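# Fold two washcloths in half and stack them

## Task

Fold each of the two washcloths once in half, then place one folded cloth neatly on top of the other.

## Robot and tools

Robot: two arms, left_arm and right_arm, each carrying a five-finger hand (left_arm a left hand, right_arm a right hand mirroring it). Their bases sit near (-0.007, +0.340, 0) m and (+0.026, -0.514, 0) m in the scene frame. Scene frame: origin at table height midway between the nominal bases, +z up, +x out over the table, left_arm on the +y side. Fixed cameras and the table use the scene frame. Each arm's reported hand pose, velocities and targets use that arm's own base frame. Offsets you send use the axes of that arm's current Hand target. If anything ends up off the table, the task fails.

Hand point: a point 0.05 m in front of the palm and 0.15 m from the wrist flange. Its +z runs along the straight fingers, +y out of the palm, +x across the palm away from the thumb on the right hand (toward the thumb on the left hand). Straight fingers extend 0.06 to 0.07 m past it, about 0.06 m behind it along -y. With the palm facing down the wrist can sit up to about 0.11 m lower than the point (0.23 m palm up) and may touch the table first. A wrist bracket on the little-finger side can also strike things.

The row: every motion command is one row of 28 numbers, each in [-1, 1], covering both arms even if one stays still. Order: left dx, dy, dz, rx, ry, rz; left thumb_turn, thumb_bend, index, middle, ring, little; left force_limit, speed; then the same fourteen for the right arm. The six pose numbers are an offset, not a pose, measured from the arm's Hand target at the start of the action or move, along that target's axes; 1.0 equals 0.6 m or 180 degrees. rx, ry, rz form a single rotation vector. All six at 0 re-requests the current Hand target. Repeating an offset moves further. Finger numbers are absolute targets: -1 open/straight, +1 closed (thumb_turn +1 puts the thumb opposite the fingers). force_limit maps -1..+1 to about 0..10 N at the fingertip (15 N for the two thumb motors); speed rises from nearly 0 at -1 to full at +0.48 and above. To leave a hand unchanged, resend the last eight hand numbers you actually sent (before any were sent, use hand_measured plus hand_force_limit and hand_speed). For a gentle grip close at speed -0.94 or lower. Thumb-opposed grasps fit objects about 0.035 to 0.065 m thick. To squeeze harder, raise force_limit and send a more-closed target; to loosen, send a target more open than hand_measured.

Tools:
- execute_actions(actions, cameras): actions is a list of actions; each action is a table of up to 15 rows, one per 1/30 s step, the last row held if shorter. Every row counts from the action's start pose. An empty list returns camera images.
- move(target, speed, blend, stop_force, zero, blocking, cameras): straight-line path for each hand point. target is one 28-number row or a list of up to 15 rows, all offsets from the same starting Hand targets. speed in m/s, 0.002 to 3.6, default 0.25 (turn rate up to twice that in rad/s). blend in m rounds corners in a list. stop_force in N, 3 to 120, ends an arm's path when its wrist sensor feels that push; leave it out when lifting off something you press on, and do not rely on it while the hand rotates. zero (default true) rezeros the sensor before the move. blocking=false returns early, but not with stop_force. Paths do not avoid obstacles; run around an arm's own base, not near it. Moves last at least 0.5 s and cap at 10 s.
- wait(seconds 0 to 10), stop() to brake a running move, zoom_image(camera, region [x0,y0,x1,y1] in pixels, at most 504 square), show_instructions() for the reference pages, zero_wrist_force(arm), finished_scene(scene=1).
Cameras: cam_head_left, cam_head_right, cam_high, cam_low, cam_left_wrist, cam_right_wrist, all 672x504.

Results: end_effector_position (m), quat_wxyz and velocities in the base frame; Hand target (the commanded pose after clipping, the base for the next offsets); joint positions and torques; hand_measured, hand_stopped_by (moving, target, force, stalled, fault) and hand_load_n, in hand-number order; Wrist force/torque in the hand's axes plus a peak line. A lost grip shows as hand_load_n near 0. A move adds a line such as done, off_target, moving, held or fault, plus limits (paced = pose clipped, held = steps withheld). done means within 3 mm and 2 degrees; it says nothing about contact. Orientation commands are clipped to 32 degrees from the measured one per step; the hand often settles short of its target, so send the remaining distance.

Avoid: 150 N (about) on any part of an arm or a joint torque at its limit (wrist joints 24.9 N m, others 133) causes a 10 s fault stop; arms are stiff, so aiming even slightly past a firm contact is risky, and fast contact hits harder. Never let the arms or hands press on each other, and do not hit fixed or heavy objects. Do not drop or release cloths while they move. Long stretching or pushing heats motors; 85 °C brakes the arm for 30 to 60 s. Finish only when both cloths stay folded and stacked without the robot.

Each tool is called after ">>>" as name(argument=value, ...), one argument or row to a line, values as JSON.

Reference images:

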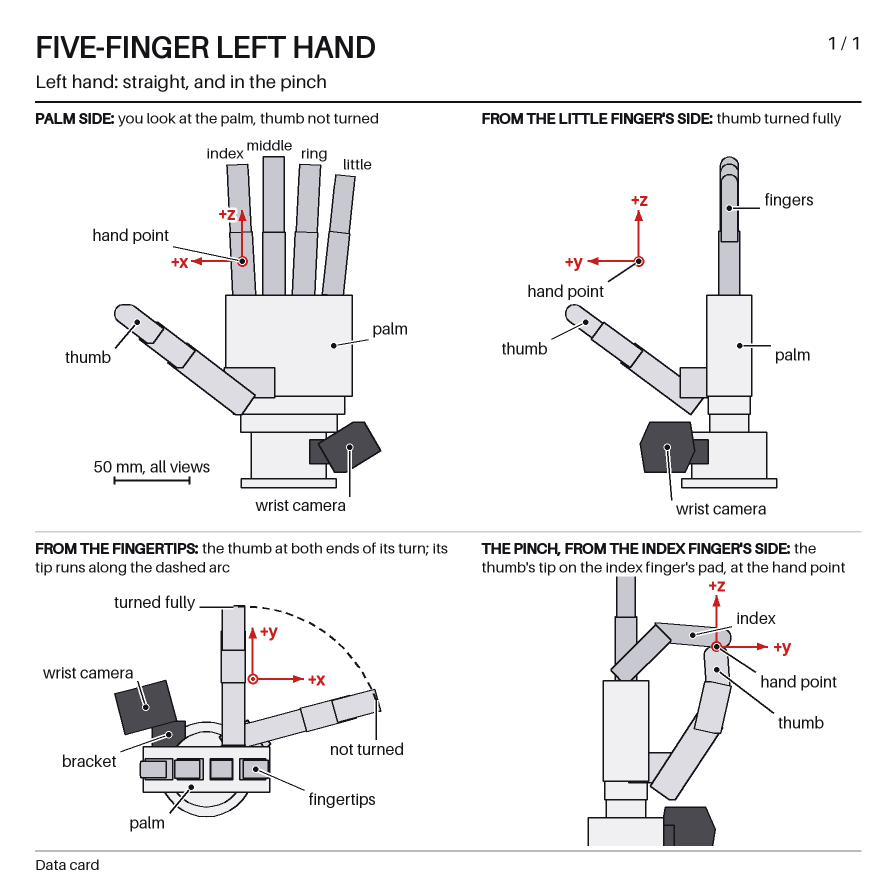

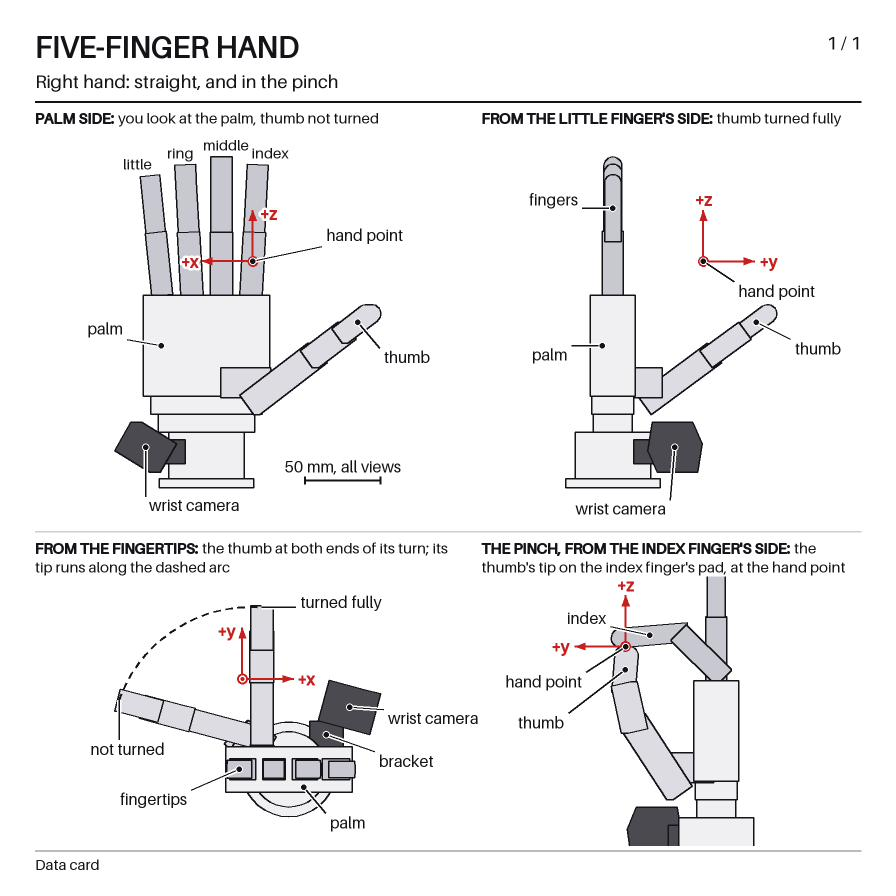

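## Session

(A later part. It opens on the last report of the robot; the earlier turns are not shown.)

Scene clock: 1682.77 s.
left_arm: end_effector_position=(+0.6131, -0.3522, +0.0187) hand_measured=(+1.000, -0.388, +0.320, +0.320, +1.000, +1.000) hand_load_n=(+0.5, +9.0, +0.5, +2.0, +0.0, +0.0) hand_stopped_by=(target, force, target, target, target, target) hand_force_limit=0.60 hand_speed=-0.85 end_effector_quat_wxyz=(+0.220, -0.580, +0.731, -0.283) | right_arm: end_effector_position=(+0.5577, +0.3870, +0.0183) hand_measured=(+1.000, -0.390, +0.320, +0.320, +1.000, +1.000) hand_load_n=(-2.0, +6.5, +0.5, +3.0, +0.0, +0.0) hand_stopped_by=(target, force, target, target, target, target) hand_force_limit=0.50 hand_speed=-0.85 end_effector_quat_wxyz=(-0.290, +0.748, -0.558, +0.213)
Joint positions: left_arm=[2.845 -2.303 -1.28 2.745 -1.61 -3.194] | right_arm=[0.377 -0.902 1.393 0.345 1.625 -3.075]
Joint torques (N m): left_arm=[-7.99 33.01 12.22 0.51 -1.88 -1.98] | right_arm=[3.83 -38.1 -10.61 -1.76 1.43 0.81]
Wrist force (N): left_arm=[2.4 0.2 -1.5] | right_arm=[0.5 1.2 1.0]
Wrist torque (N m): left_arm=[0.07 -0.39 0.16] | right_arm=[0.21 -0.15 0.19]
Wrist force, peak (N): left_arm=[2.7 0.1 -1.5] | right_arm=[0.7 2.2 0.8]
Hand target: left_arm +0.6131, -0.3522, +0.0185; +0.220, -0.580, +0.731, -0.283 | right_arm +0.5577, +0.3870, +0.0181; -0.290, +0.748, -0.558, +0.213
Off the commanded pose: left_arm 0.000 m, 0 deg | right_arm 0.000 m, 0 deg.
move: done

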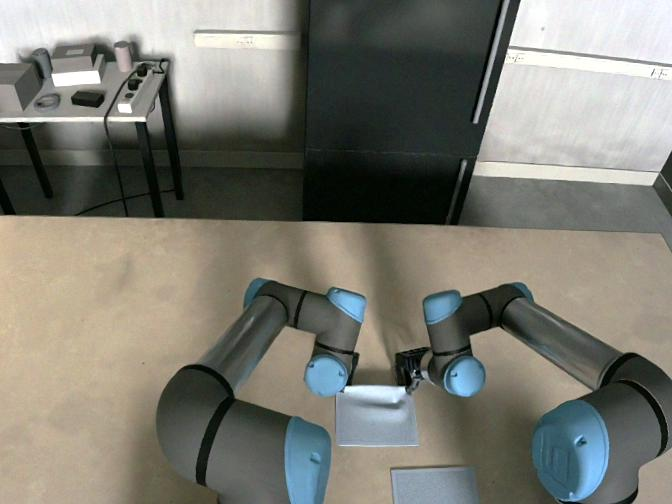

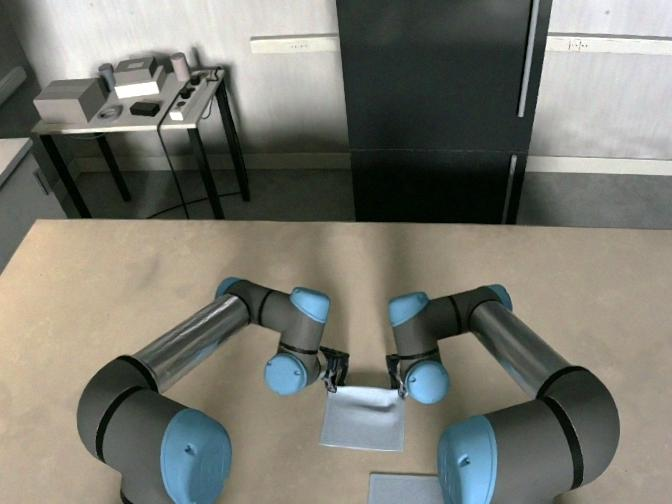

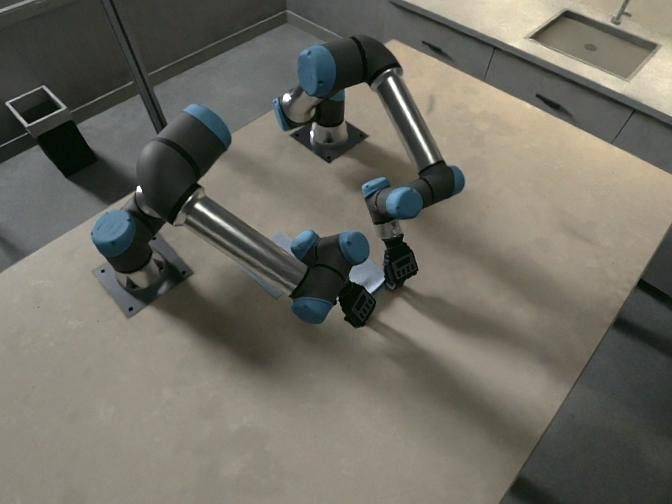

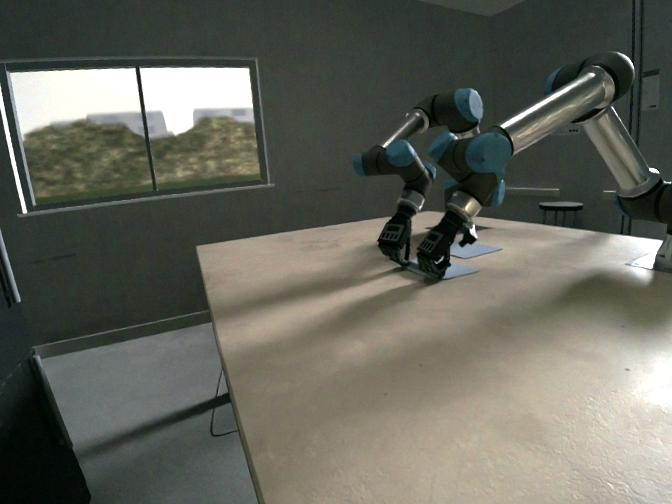

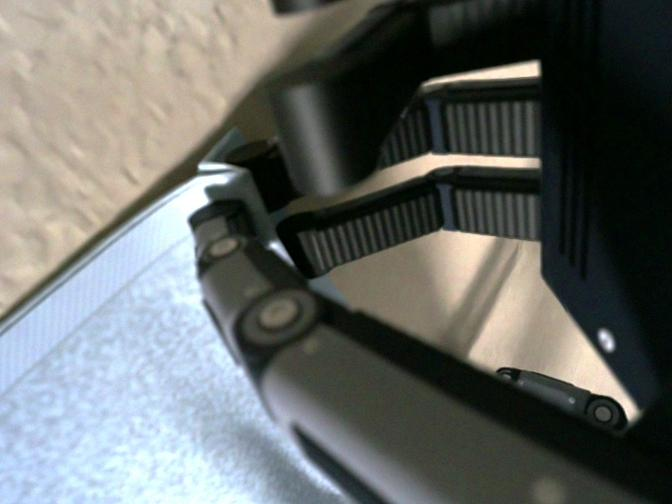

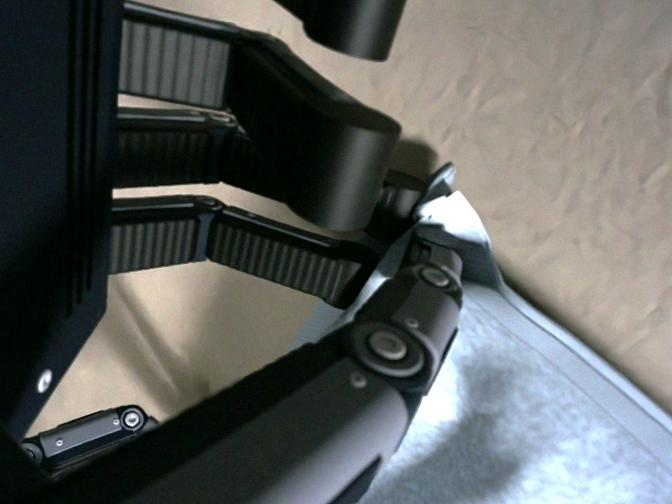

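>>> move(
  target=[
    [0.0086,-0.0318,-0.0835,0,0,0,1,-0.25,0.32,0.32,1,1,0.6,-0.85,-0.0086,-0.0318,-0.0835,0,0,0,1,-0.35,0.32,0.32,1,1,0.5,-0.85],
    [0.0216,-0.0405,-0.1653,0,0,0,1,-0.25,0.32,0.32,1,1,0.6,-0.85,-0.0216,-0.0405,-0.1653,0,0,0,1,-0.35,0.32,0.32,1,1,0.5,-0.85],
    [0.0389,-0.0094,-0.2269,0,0,0,1,-0.25,0.32,0.32,1,1,0.6,-0.85,-0.0389,-0.0094,-0.2269,0,0,0,1,-0.35,0.32,0.32,1,1,0.5,-0.85],
    [0.054,0.0548,-0.2399,0,0,0,1,-0.25,0.32,0.32,1,1,0.6,-0.85,-0.054,0.0548,-0.2399,0,0,0,1,-0.35,0.32,0.32,1,1,0.5,-0.85],
  ],
  speed=0.08,
  blend=[0.015,0.02,0.015,0],
  cameras=["cam_head_left","cam_head_right","cam_low","cam_high"],
)

Scene clock: 1730.30 s.
left_arm: end_effector_position=(+0.4883, -0.3554, +0.1036) hand_measured=(+1.000, -0.388, +0.320, +0.320, +1.000, +1.000) hand_load_n=(+0.5, +9.5, +0.5, +2.0, +0.0, +0.0) hand_stopped_by=(target, force, target, target, target, target) hand_force_limit=0.60 hand_speed=-0.85 end_effector_quat_wxyz=(+0.220, -0.580, +0.731, -0.283) | right_arm: end_effector_position=(+0.4327, +0.3829, +0.1029) hand_measured=(+1.000, -0.390, +0.320, +0.320, +1.000, +1.000) hand_load_n=(-2.0, +6.5, +0.5, +2.5, +0.0, +0.0) hand_stopped_by=(target, force, target, target, target, target) hand_force_limit=0.50 hand_speed=-0.85 end_effector_quat_wxyz=(-0.290, +0.748, -0.558, +0.213)
Joint positions: left_arm=[2.757 -1.991 -1.555 2.704 -1.668 -3.259] | right_arm=[0.476 -1.207 1.64 0.409 1.692 -3.001]
Joint torques (N m): left_arm=[-7.59 50.01 12.29 0.94 -1.9 -1.89] | right_arm=[6.66 -43.25 -10.76 -2.01 2.11 1.24]
Wrist force (N): left_arm=[1.7 0.2 -1.1] | right_arm=[0.8 1.8 1.1]
Wrist torque (N m): left_arm=[0.12 -0.28 0.06] | right_arm=[0.26 -0.17 0.06]
Wrist force, peak (N): left_arm=[2.5 0.1 -1.6] | right_arm=[0.8 2.2 1.0]
Hand target: left_arm +0.4882, -0.3555, +0.1036; +0.220, -0.580, +0.731, -0.283 | right_arm +0.4326, +0.3829, +0.1029; -0.290, +0.748, -0.558, +0.213
Off the commanded pose: left_arm 0.000 m, 0 deg | right_arm 0.000 m, 0 deg.
move: done
Images, in order (width x height): cam_head_left 672x504, cam_head_right 672x504, cam_high 672x504, cam_low 672x504.

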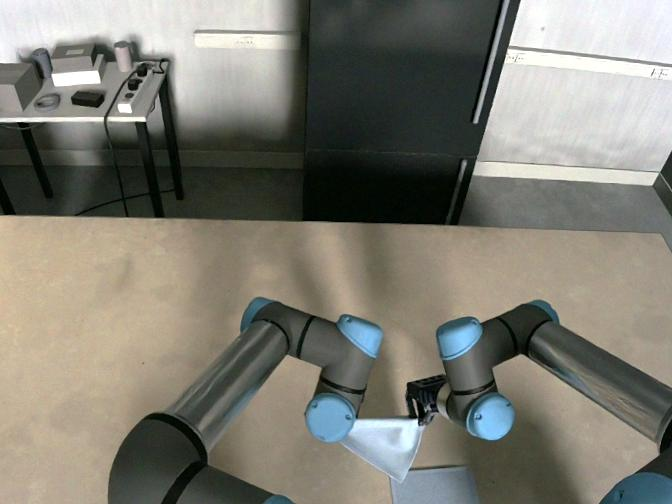

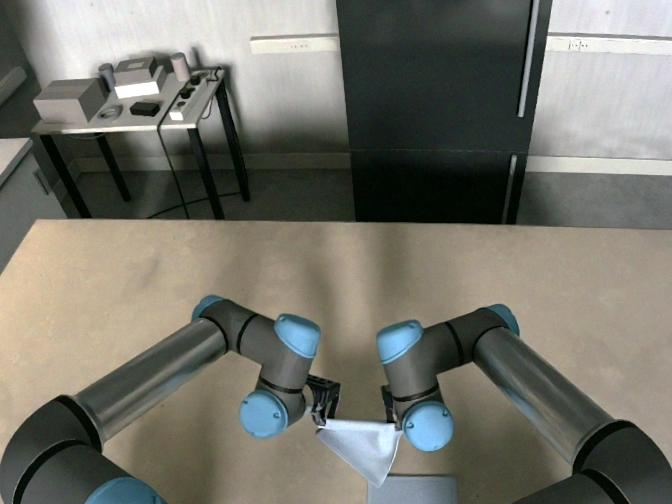

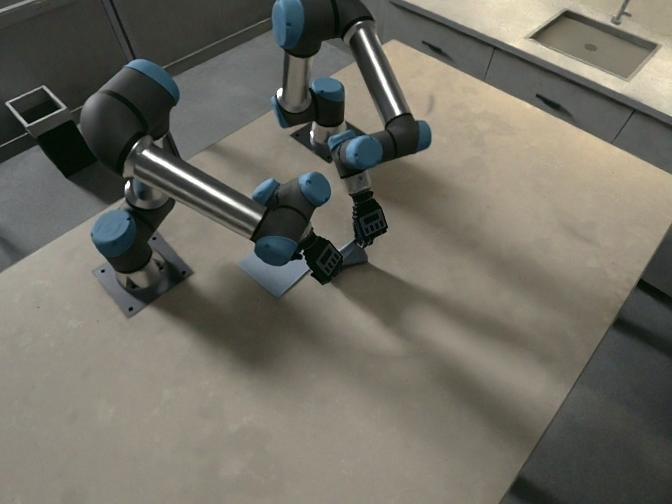

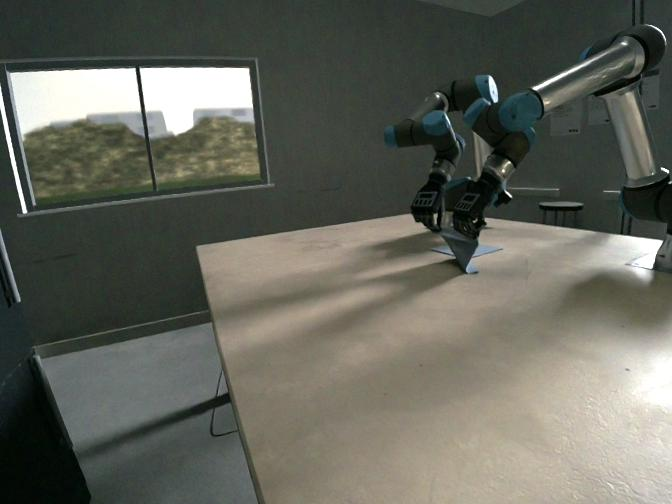

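>>> zoom_image(
  camera="cam_low",
  region=[380, 170, 540, 300],
)

>>> zoom_image(
  camera="cam_head_left",
  region=[280, 360, 500, 504],
)

>>> zoom_image(
  camera="cam_high",
  region=[220, 160, 420, 320],
)

Scaled by 3.150 from the camera's 672x504 image, which has a finer 960x720 frame.

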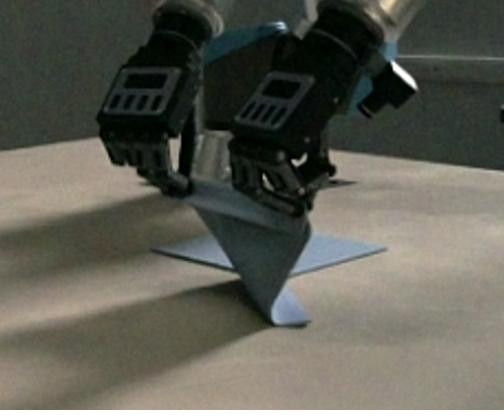

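Scaled by 2.291 from the camera's 672x504 image, which has a finer 960x720 frame.

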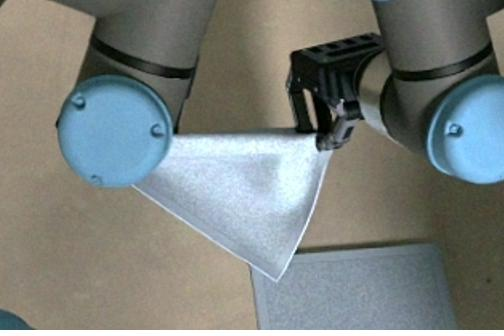

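Scaled by 2.520 from the camera's 672x504 image, which has a finer 960x720 frame.

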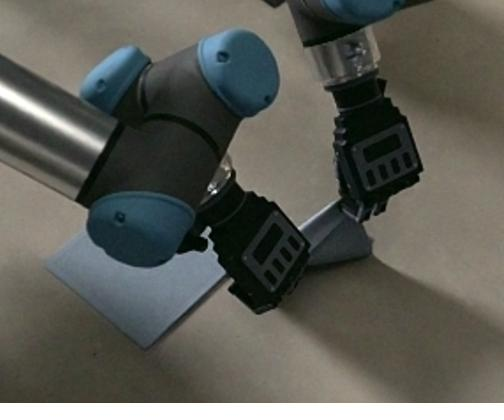

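>>> wait(
  seconds=0.1,
  cameras=["cam_left_wrist","cam_right_wrist"],
)

Scene clock: 1795.37 s.
left_arm: end_effector_position=(+0.4882, -0.3555, +0.1036) hand_measured=(+1.000, -0.388, +0.320, +0.320, +1.000, +1.000) hand_load_n=(+0.5, +9.5, +0.5, +2.0, +0.0, +0.0) hand_stopped_by=(target, force, target, target, target, target) hand_force_limit=0.60 hand_speed=-0.85 end_effector_quat_wxyz=(+0.220, -0.580, +0.731, -0.283) | right_arm: end_effector_position=(+0.4326, +0.3829, +0.1029) hand_measured=(+1.000, -0.390, +0.320, +0.320, +1.000, +1.000) hand_load_n=(-2.0, +6.5, +0.0, +3.0, +0.0, +0.0) hand_stopped_by=(target, force, target, target, target, target) hand_force_limit=0.50 hand_speed=-0.85 end_effector_quat_wxyz=(-0.290, +0.748, -0.558, +0.213)
Joint positions: left_arm=[2.757 -1.991 -1.556 2.705 -1.668 -3.259] | right_arm=[0.476 -1.207 1.64 0.409 1.692 -3.001]
Joint torques (N m): left_arm=[-7.73 49.06 12.99 0.75 -2.11 -2.06] | right_arm=[5.01 -42.4 -10.74 -1.85 1.95 1.18]
Motor temperatures (°C): left_arm=[27 25 29 36 41 29] | right_arm=[31 38 33 29 32 33]
Wrist force (N): left_arm=[1.9 0.5 -0.9] | right_arm=[0.8 1.6 1.2]
Wrist torque (N m): left_arm=[0.14 -0.29 0.06] | right_arm=[0.22 -0.17 0.05]
Wrist force, peak (N): left_arm=[1.9 0.6 -1.2] | right_arm=[0.8 2.0 1.2]
Hand target: left_arm +0.4882, -0.3555, +0.1036; +0.220, -0.580, +0.731, -0.283 | right_arm +0.4326, +0.3829, +0.1029; -0.290, +0.748, -0.558, +0.213
Off the commanded pose: left_arm 0.000 m, 0 deg | right_arm 0.000 m, 0 deg.
wait: 0.10 s; at rest from the start
Images, in order (width x height): cam_left_wrist 672x504, cam_right_wrist 672x504.

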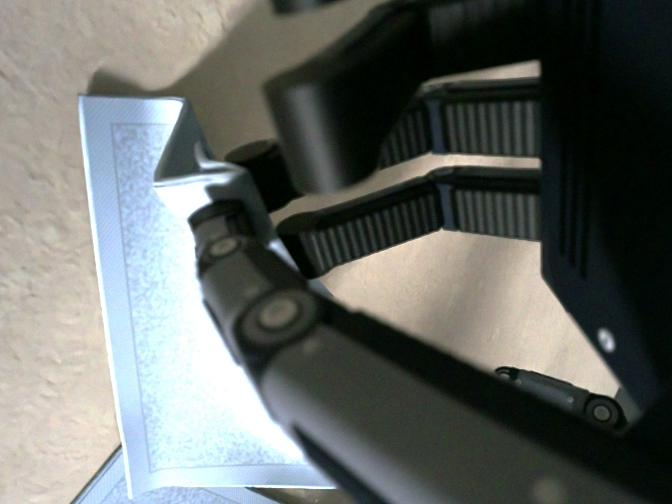

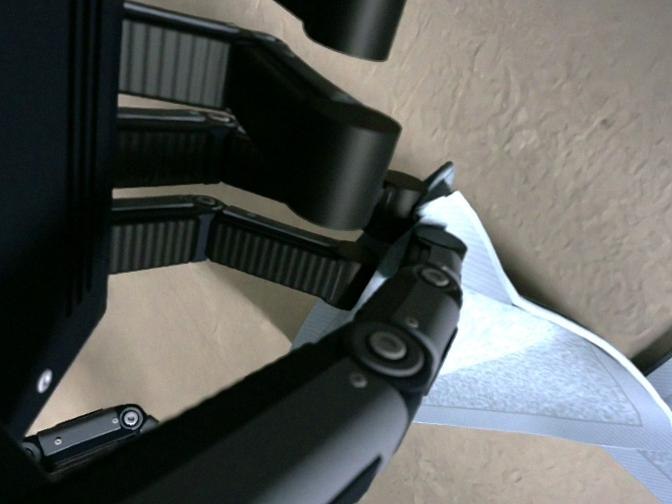

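>>> move(
  target=[
    [0.0086,-0.0876,-0.1454,0,0,0,1,-0.25,0.32,0.32,1,1,0.6,-0.85,-0.0086,-0.0876,-0.1454,0,0,0,1,-0.35,0.32,0.32,1,1,0.5,-0.85],
    [0,-0.0669,-0.0743,0,0,0,1,-0.25,0.32,0.32,1,1,0.6,-0.85,0,-0.0669,-0.0743,0,0,0,1,-0.35,0.32,0.32,1,1,0.5,-0.85],
    [-0.0216,-0.1122,-0.0044,0,0,0,1,-0.25,0.32,0.32,1,1,0.6,-0.85,0.0216,-0.1122,-0.0044,0,0,0,1,-0.35,0.32,0.32,1,1,0.5,-0.85],
    [-0.0432,-0.1325,0.0934,0,0,0,1,-0.25,0.32,0.32,1,1,0.6,-0.85,0.0432,-0.1325,0.0934,0,0,0,1,-0.35,0.32,0.32,1,1,0.5,-0.85],
    [-0.0583,-0.1225,0.1887,0,0,0,1,-0.25,0.32,0.32,1,1,0.6,-0.85,0.0583,-0.1225,0.1887,0,0,0,1,-0.35,0.32,0.32,1,1,0.5,-0.85],
    [-0.0691,-0.0967,0.2776,0,0,0,1,-0.25,0.32,0.32,1,1,0.6,-0.85,0.0691,-0.0967,0.2776,0,0,0,1,-0.35,0.32,0.32,1,1,0.5,-0.85],
  ],
  speed=[0.12,0.06,0.08,0.08,0.08,0.06],
  blend=[0.003,0.01,0.015,0.015,0.015,0],
  cameras=["cam_head_left","cam_head_right","cam_low","cam_left_wrist","cam_right_wrist"],
)

Scene clock: 1927.93 s.
left_arm: end_effector_position=(+0.6480, -0.3512, +0.0187) hand_measured=(+1.000, -0.388, +0.320, +0.320, +1.000, +1.000) hand_load_n=(+0.5, +9.0, +0.5, +2.5, +0.0, +0.0) hand_stopped_by=(target, force, target, target, target, target) hand_force_limit=0.60 hand_speed=-0.85 end_effector_quat_wxyz=(+0.220, -0.580, +0.731, -0.283) | right_arm: end_effector_position=(+0.5926, +0.3880, +0.0184) hand_measured=(+1.000, -0.390, +0.320, +0.320, +1.000, +1.000) hand_load_n=(-2.0, +6.5, +0.5, +3.0, +0.0, +0.0) hand_stopped_by=(target, force, target, target, target, target) hand_force_limit=0.50 hand_speed=-0.85 end_effector_quat_wxyz=(-0.290, +0.748, -0.558, +0.213)
Joint positions: left_arm=[2.864 -2.373 -1.152 2.687 -1.597 -3.18] | right_arm=[0.356 -0.837 1.277 0.395 1.611 -3.091]
Joint torques (N m): left_arm=[10.01 35.56 26.94 0.66 1.59 1.9] | right_arm=[-7.48 -41.48 -23.38 -1.46 -1.44 -1.39]
Wrist force (N): left_arm=[2.5 0.4 -1.2] | right_arm=[0.1 1.5 1.2]
Wrist torque (N m): left_arm=[0.09 -0.35 -0.02] | right_arm=[0.18 -0.09 0.21]
Wrist force, peak (N): left_arm=[2.5 -0.2 -1.6] | right_arm=[1.0 2.5 1.5]
Hand target: left_arm +0.6481, -0.3512, +0.0185; +0.220, -0.580, +0.731, -0.283 | right_arm +0.5927, +0.3880, +0.0182; -0.290, +0.748, -0.558, +0.213
Off the commanded pose: left_arm 0.000 m, 0 deg | right_arm 0.000 m, 0 deg.
move: done
Images, in order (width x height): cam_head_left 672x504, cam_head_right 672x504, cam_low 672x504, cam_left_wrist 672x504, cam_right_wrist 672x504.

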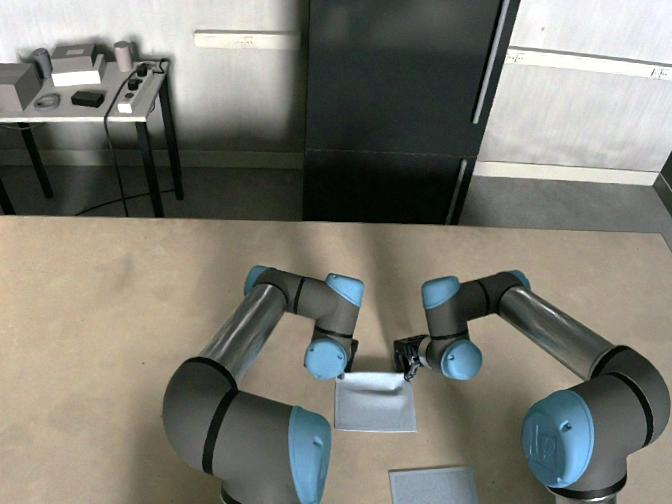

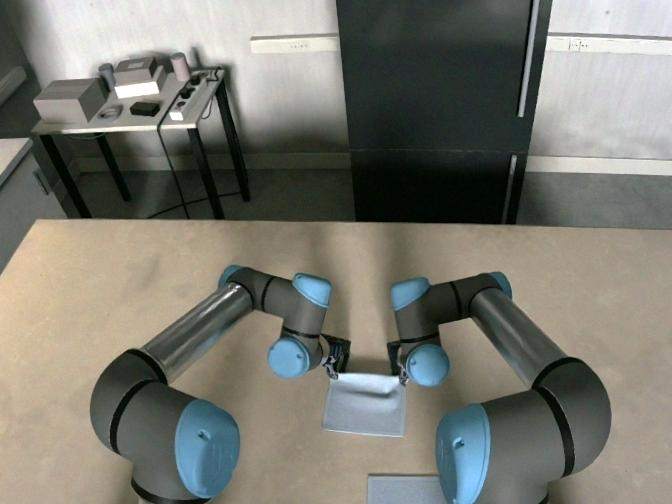

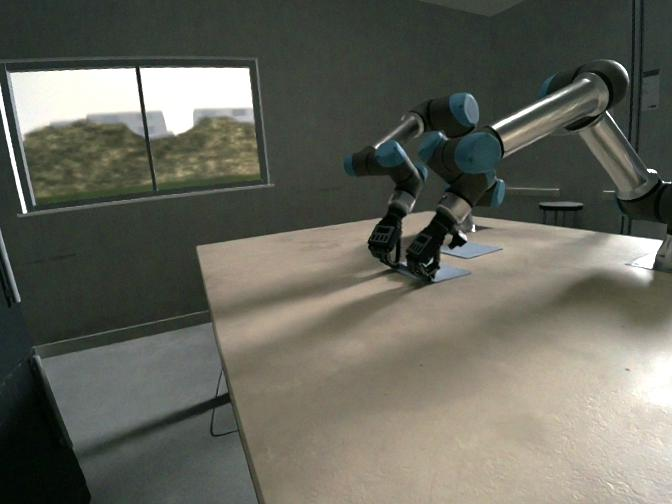

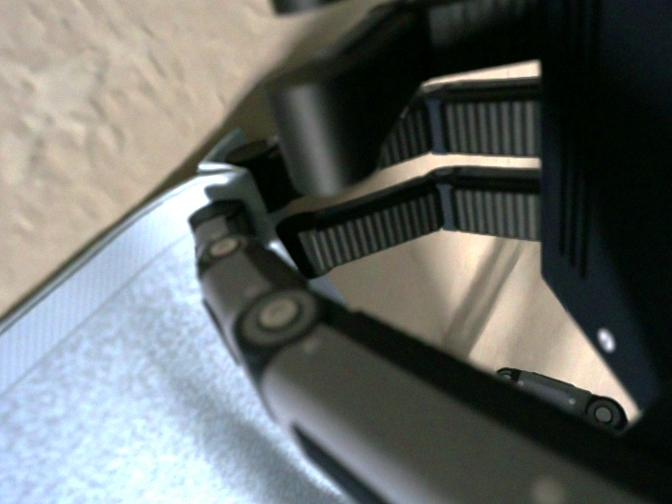

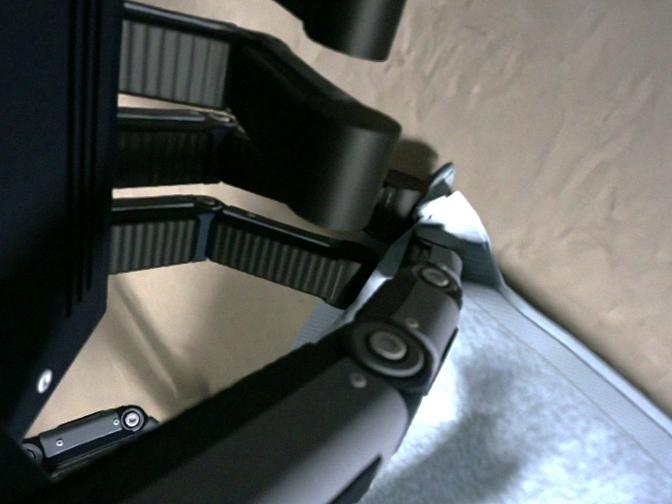

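>>> move(
  target=[
    [0.0052,-0.0213,-0.0526,0,0,0,1,-0.25,0.32,0.32,1,1,0.6,-0.85,-0.0052,-0.0213,-0.0526,0,0,0,1,-0.35,0.32,0.32,1,1,0.5,-0.85],
    [0.013,-0.0277,-0.1029,0,0,0,1,-0.25,0.32,0.32,1,1,0.6,-0.85,-0.013,-0.0277,-0.1029,0,0,0,1,-0.35,0.32,0.32,1,1,0.5,-0.85],
    [0.0216,-0.0238,-0.1467,0,0,0,1,-0.25,0.32,0.32,1,1,0.6,-0.85,-0.0216,-0.0238,-0.1467,0,0,0,1,-0.35,0.32,0.32,1,1,0.5,-0.85],
    [0.0345,0.011,-0.1803,0,0,0,1,-0.25,0.32,0.32,1,1,0.6,-0.85,-0.0345,0.011,-0.1803,0,0,0,1,-0.35,0.32,0.32,1,1,0.5,-0.85],
    [0.0453,0.0543,-0.1923,0,0,0,1,-0.25,0.32,0.32,1,1,0.6,-0.85,-0.0453,0.0543,-0.1923,0,0,0,1,-0.35,0.32,0.32,1,1,0.5,-0.85],
  ],
  speed=0.05,
  blend=[0.008,0.008,0.01,0.01,0],
  cameras=["cam_head_left","cam_head_right","cam_low","cam_left_wrist","cam_right_wrist"],
)

Scene clock: 1956.53 s.
left_arm: end_effector_position=(+0.5433, -0.3539, +0.0825) hand_measured=(+1.000, -0.388, +0.320, +0.320, +1.000, +1.000) hand_load_n=(+0.5, +9.0, +0.5, +2.5, +0.0, +0.0) hand_stopped_by=(target, force, target, target, target, target) hand_force_limit=0.60 hand_speed=-0.85 end_effector_quat_wxyz=(+0.220, -0.580, +0.731, -0.283) | right_arm: end_effector_position=(+0.4878, +0.3846, +0.0820) hand_measured=(+1.000, -0.390, +0.320, +0.320, +1.000, +1.000) hand_load_n=(-2.0, +6.5, +0.5, +3.0, +0.0, +0.0) hand_stopped_by=(target, force, target, target, target, target) hand_force_limit=0.50 hand_speed=-0.85 end_effector_quat_wxyz=(-0.290, +0.748, -0.558, +0.213)
Joint positions: left_arm=[2.801 -2.108 -1.433 2.702 -1.639 -3.227] | right_arm=[0.427 -1.093 1.529 0.403 1.659 -3.038]
Joint torques (N m): left_arm=[-7.5 53.28 12.14 0.64 -1.83 -2.12] | right_arm=[5.66 -49.05 -10.96 -1.84 1.77 1.12]
Wrist force (N): left_arm=[2.0 0.3 -0.9] | right_arm=[0.6 1.5 1.0]
Wrist torque (N m): left_arm=[0.07 -0.29 0.10] | right_arm=[0.25 -0.13 0.04]
Wrist force, peak (N): left_arm=[2.6 0.0 -1.6] | right_arm=[0.3 1.8 1.4]
Hand target: left_arm +0.5432, -0.3539, +0.0825; +0.220, -0.580, +0.731, -0.283 | right_arm +0.4877, +0.3846, +0.0820; -0.290, +0.748, -0.558, +0.213
Off the commanded pose: left_arm 0.000 m, 0 deg | right_arm 0.000 m, 0 deg.
move: done
Images, in order (width x height): cam_head_left 672x504, cam_head_right 672x504, cam_low 672x504, cam_left_wrist 672x504, cam_right_wrist 672x504.

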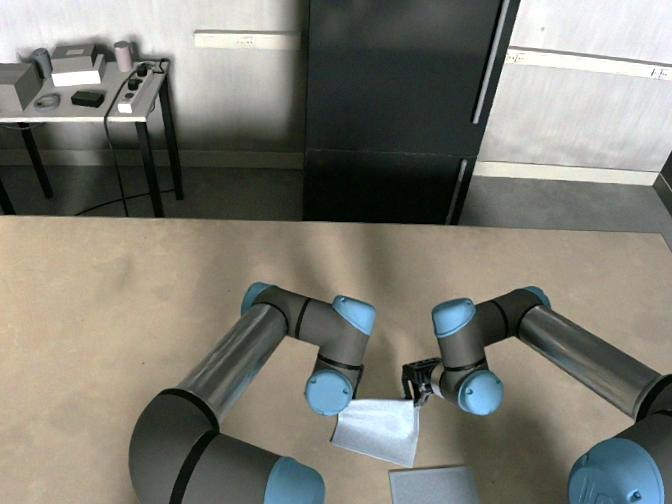

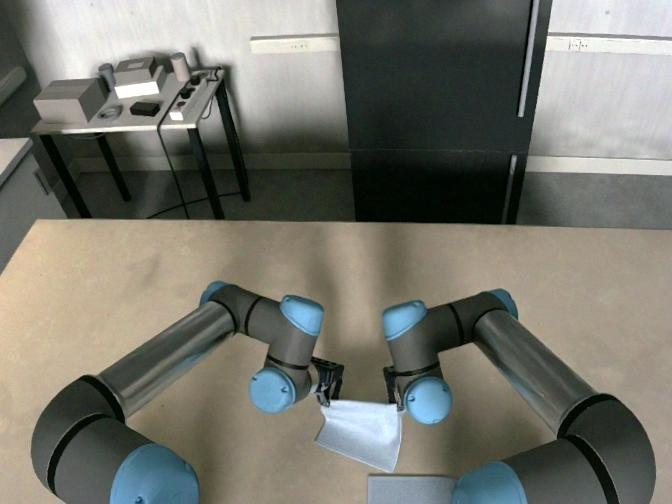

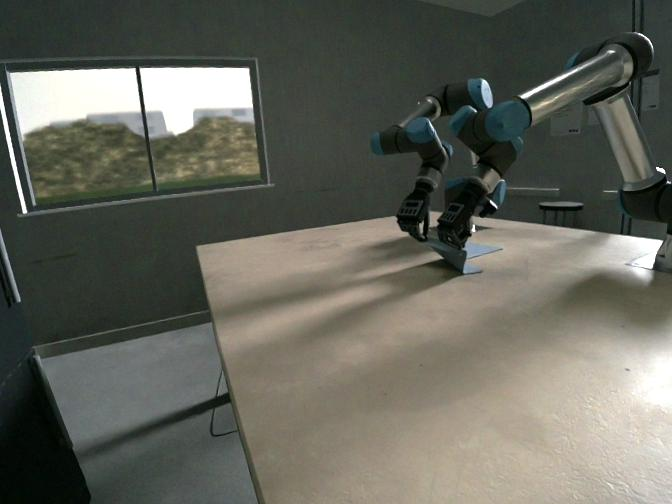

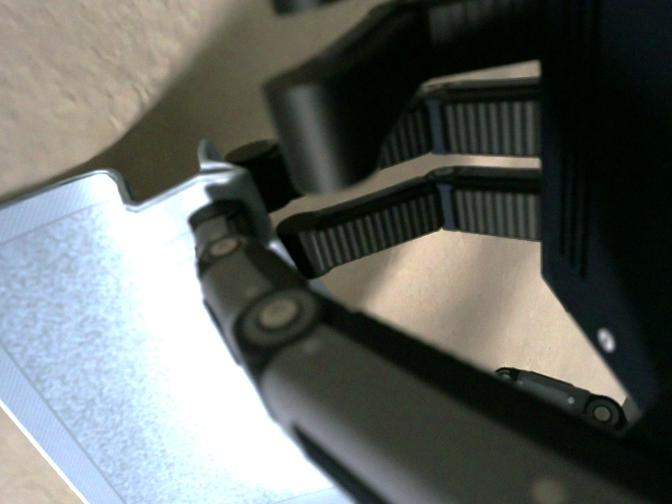

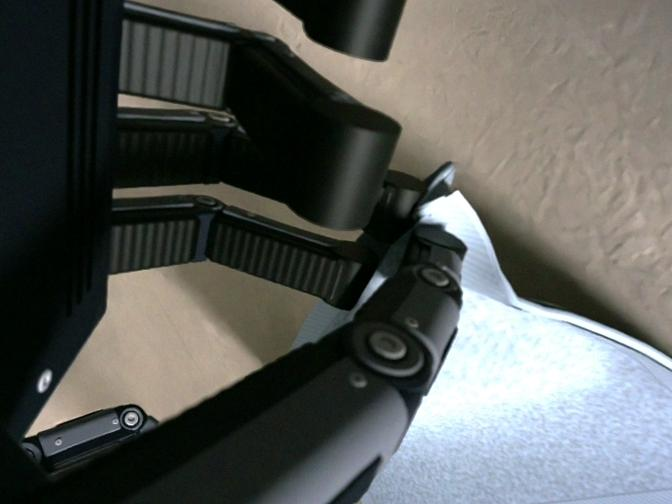

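>>> zoom_image(
  camera="cam_head_left",
  region=[280, 340, 500, 504],
)

>>> zoom_image(
  camera="cam_low",
  region=[360, 170, 520, 300],
)

Scaled by 2.291 from the camera's 672x504 image, which has a finer 960x720 frame.

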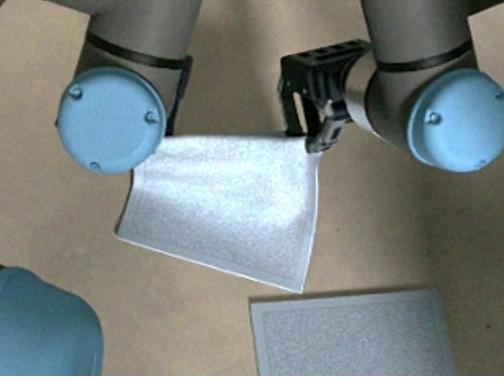

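Scaled by 3.150 from the camera's 672x504 image, which has a finer 960x720 frame.

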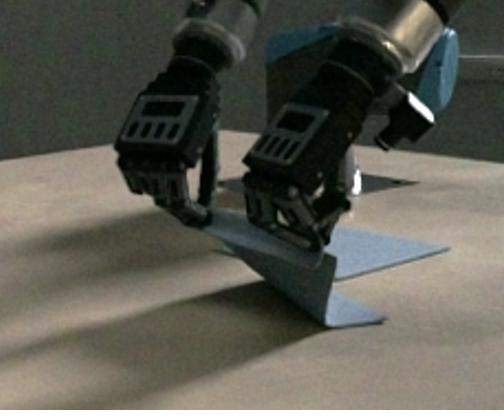

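>>> move(
  target=[
    [-0.0237,-0.0803,0.0431,0,0,0,1,-0.25,0.32,0.32,1,1,0.6,-0.85,0.0237,-0.0803,0.0431,0,0,0,1,-0.35,0.32,0.32,1,1,0.5,-0.85],
    [-0.0453,-0.09,0.1527,0,0,0,1,-0.25,0.32,0.32,1,1,0.6,-0.85,0.0453,-0.09,0.1527,0,0,0,1,-0.35,0.32,0.32,1,1,0.5,-0.85],
    [-0.0488,-0.0683,0.196,0,0,0,1,-0.25,0.32,0.32,1,1,0.6,-0.85,0.0488,-0.0683,0.196,0,0,0,1,-0.35,0.32,0.32,1,1,0.5,-0.85],
    [-0.041,-0.0791,0.1407,0.0556,0,0,1,-0.25,0.32,0.32,1,1,0.6,-0.85,0.041,-0.0791,0.1407,0.0556,0,0,1,-0.35,0.32,0.32,1,1,0.5,-0.85],
    [-0.0324,-0.0853,0.0857,0.1222,0,0,1,-0.25,0.32,0.32,1,1,0.6,-0.85,0.0324,-0.0853,0.0857,0.1222,0,0,1,-0.35,0.32,0.32,1,1,0.5,-0.85],
    [-0.0237,-0.0859,0.0369,0.1944,0,0,1,-0.25,0.32,0.32,1,1,0.6,-0.85,0.0237,-0.0859,0.0369,0.1944,0,0,1,-0.35,0.32,0.32,1,1,0.5,-0.85],
    [-0.0108,-0.0545,-0.0003,0.25,0,0,1,-0.25,0.32,0.32,1,1,0.6,-0.85,0.0108,-0.0545,-0.0003,0.25,0,0,1,-0.35,0.32,0.32,1,1,0.5,-0.85],
    [0,-0.0134,-0.0149,0.25,0,0,1,-0.25,0.32,0.32,1,1,0.6,-0.85,0,-0.0134,-0.0149,0.25,0,0,1,-0.35,0.32,0.32,1,1,0.5,-0.85],
  ],
  speed=[0.1,0.1,0.06,0.1,0.1,0.1,0.1,0.06],
  blend=[0.01,0.01,0.003,0.01,0.01,0.01,0.01,0],
  cameras=["cam_head_left","cam_head_right","cam_low","cam_left_wrist","cam_right_wrist"],
)

Scene clock: 2042.67 s.
left_arm: end_effector_position=(+0.5433, -0.3538, +0.0946) hand_measured=(+1.000, -0.388, +0.320, +0.320, +1.000, +1.000) hand_load_n=(+0.0, +9.5, +0.5, +2.5, +0.0, +0.0) hand_stopped_by=(target, force, target, target, target, target) hand_force_limit=0.60 hand_speed=-0.85 end_effector_quat_wxyz=(+0.426, -0.452, +0.567, -0.541) | right_arm: end_effector_position=(+0.4878, +0.3845, +0.0940) hand_measured=(+1.000, -0.390, +0.320, +0.320, +1.000, +1.000) hand_load_n=(-2.0, +7.0, +0.5, +2.5, +0.0, +0.0) hand_stopped_by=(target, force, target, target, target, target) hand_force_limit=0.50 hand_speed=-0.85 end_effector_quat_wxyz=(+0.554, -0.580, +0.433, -0.410)
Joint positions: left_arm=[2.764 -1.899 -2.105 3.952 -1.716 -3.155] | right_arm=[0.475 -1.287 2.176 -0.839 1.754 -3.128]
Joint torques (N m): left_arm=[-7.57 42.53 8.91 2.62 -2.02 -2.19] | right_arm=[4.38 -34.88 -5.95 -4.13 1.69 1.22]
Wrist force (N): left_arm=[2.6 -0.4 -2.0] | right_arm=[1.3 1.6 -0.4]
Wrist torque (N m): left_arm=[-0.08 -0.47 0.02] | right_arm=[0.27 -0.21 0.16]
Wrist force, peak (N): left_arm=[2.9 0.4 -1.9] | right_arm=[0.2 2.4 0.7]
Hand target: left_arm +0.5432, -0.3538, +0.0945; +0.426, -0.452, +0.567, -0.541 | right_arm +0.4876, +0.3845, +0.0940; +0.554, -0.580, +0.433, -0.410
Off the commanded pose: left_arm 0.000 m, 0 deg | right_arm 0.000 m, 0 deg.
move: done
Images, in order (width x height): cam_head_left 672x504, cam_head_right 672x504, cam_low 672x504, cam_left_wrist 672x504, cam_right_wrist 672x504.

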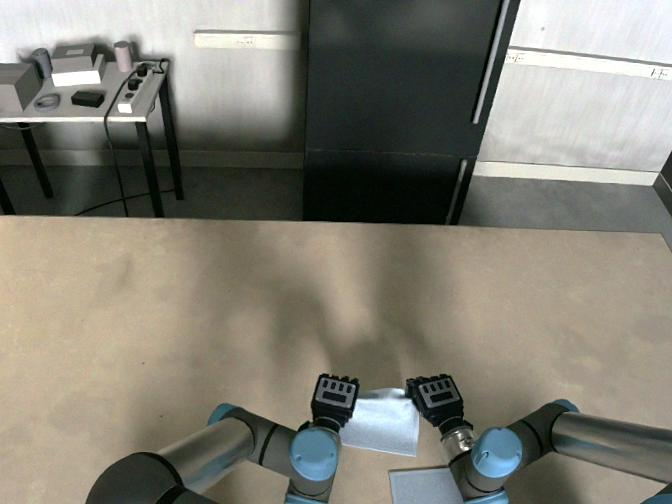

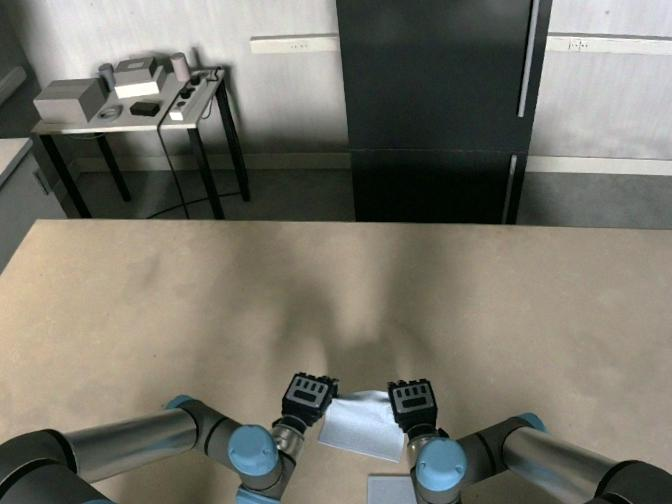

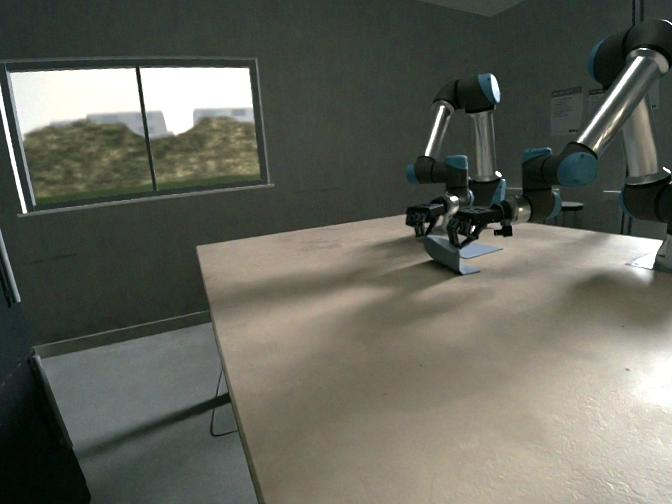

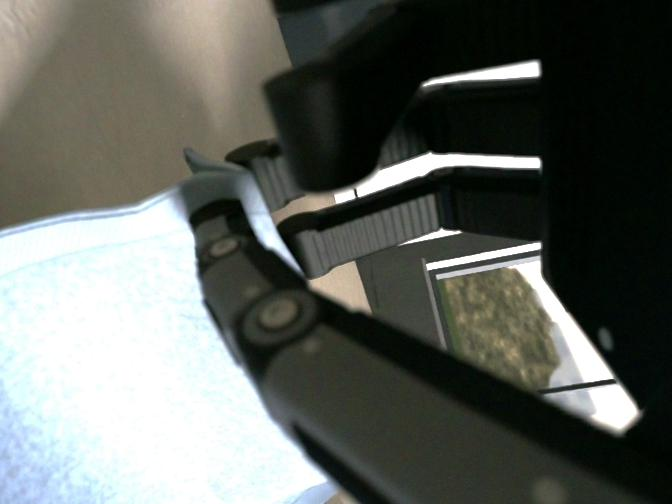

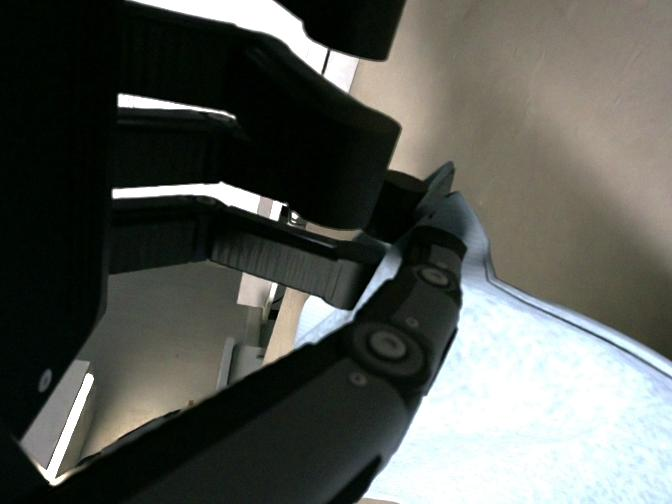

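>>> zoom_image(
  camera="cam_head_left",
  region=[280, 340, 500, 504],
)

>>> zoom_image(
  camera="cam_low",
  region=[360, 170, 520, 300],
)

>>> zoom_image(
  camera="cam_head_right",
  region=[250, 340, 470, 504],
)

Scaled by 2.291 from the camera's 672x504 image, which has a finer 960x720 frame.

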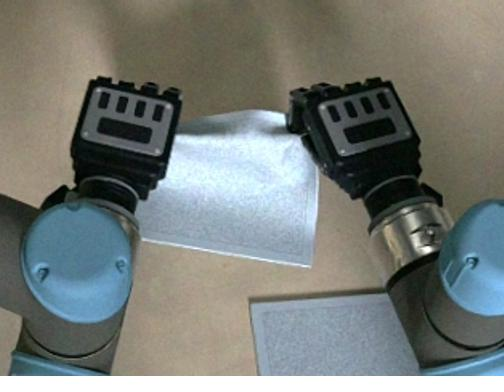

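Scaled by 3.150 from the camera's 672x504 image, which has a finer 960x720 frame.

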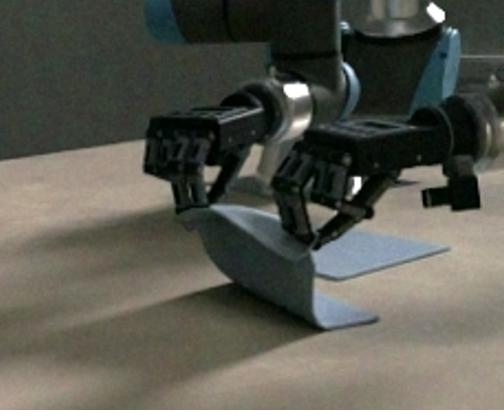

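Scaled by 2.291 from the camera's 672x504 image, which has a finer 960x720 frame.

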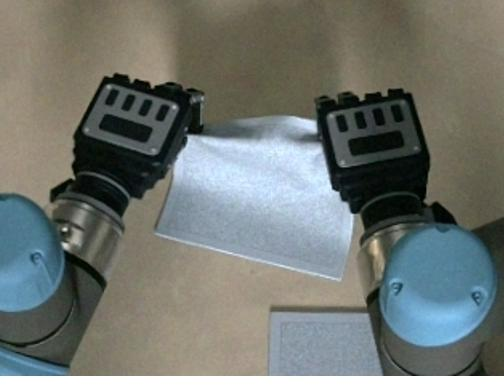

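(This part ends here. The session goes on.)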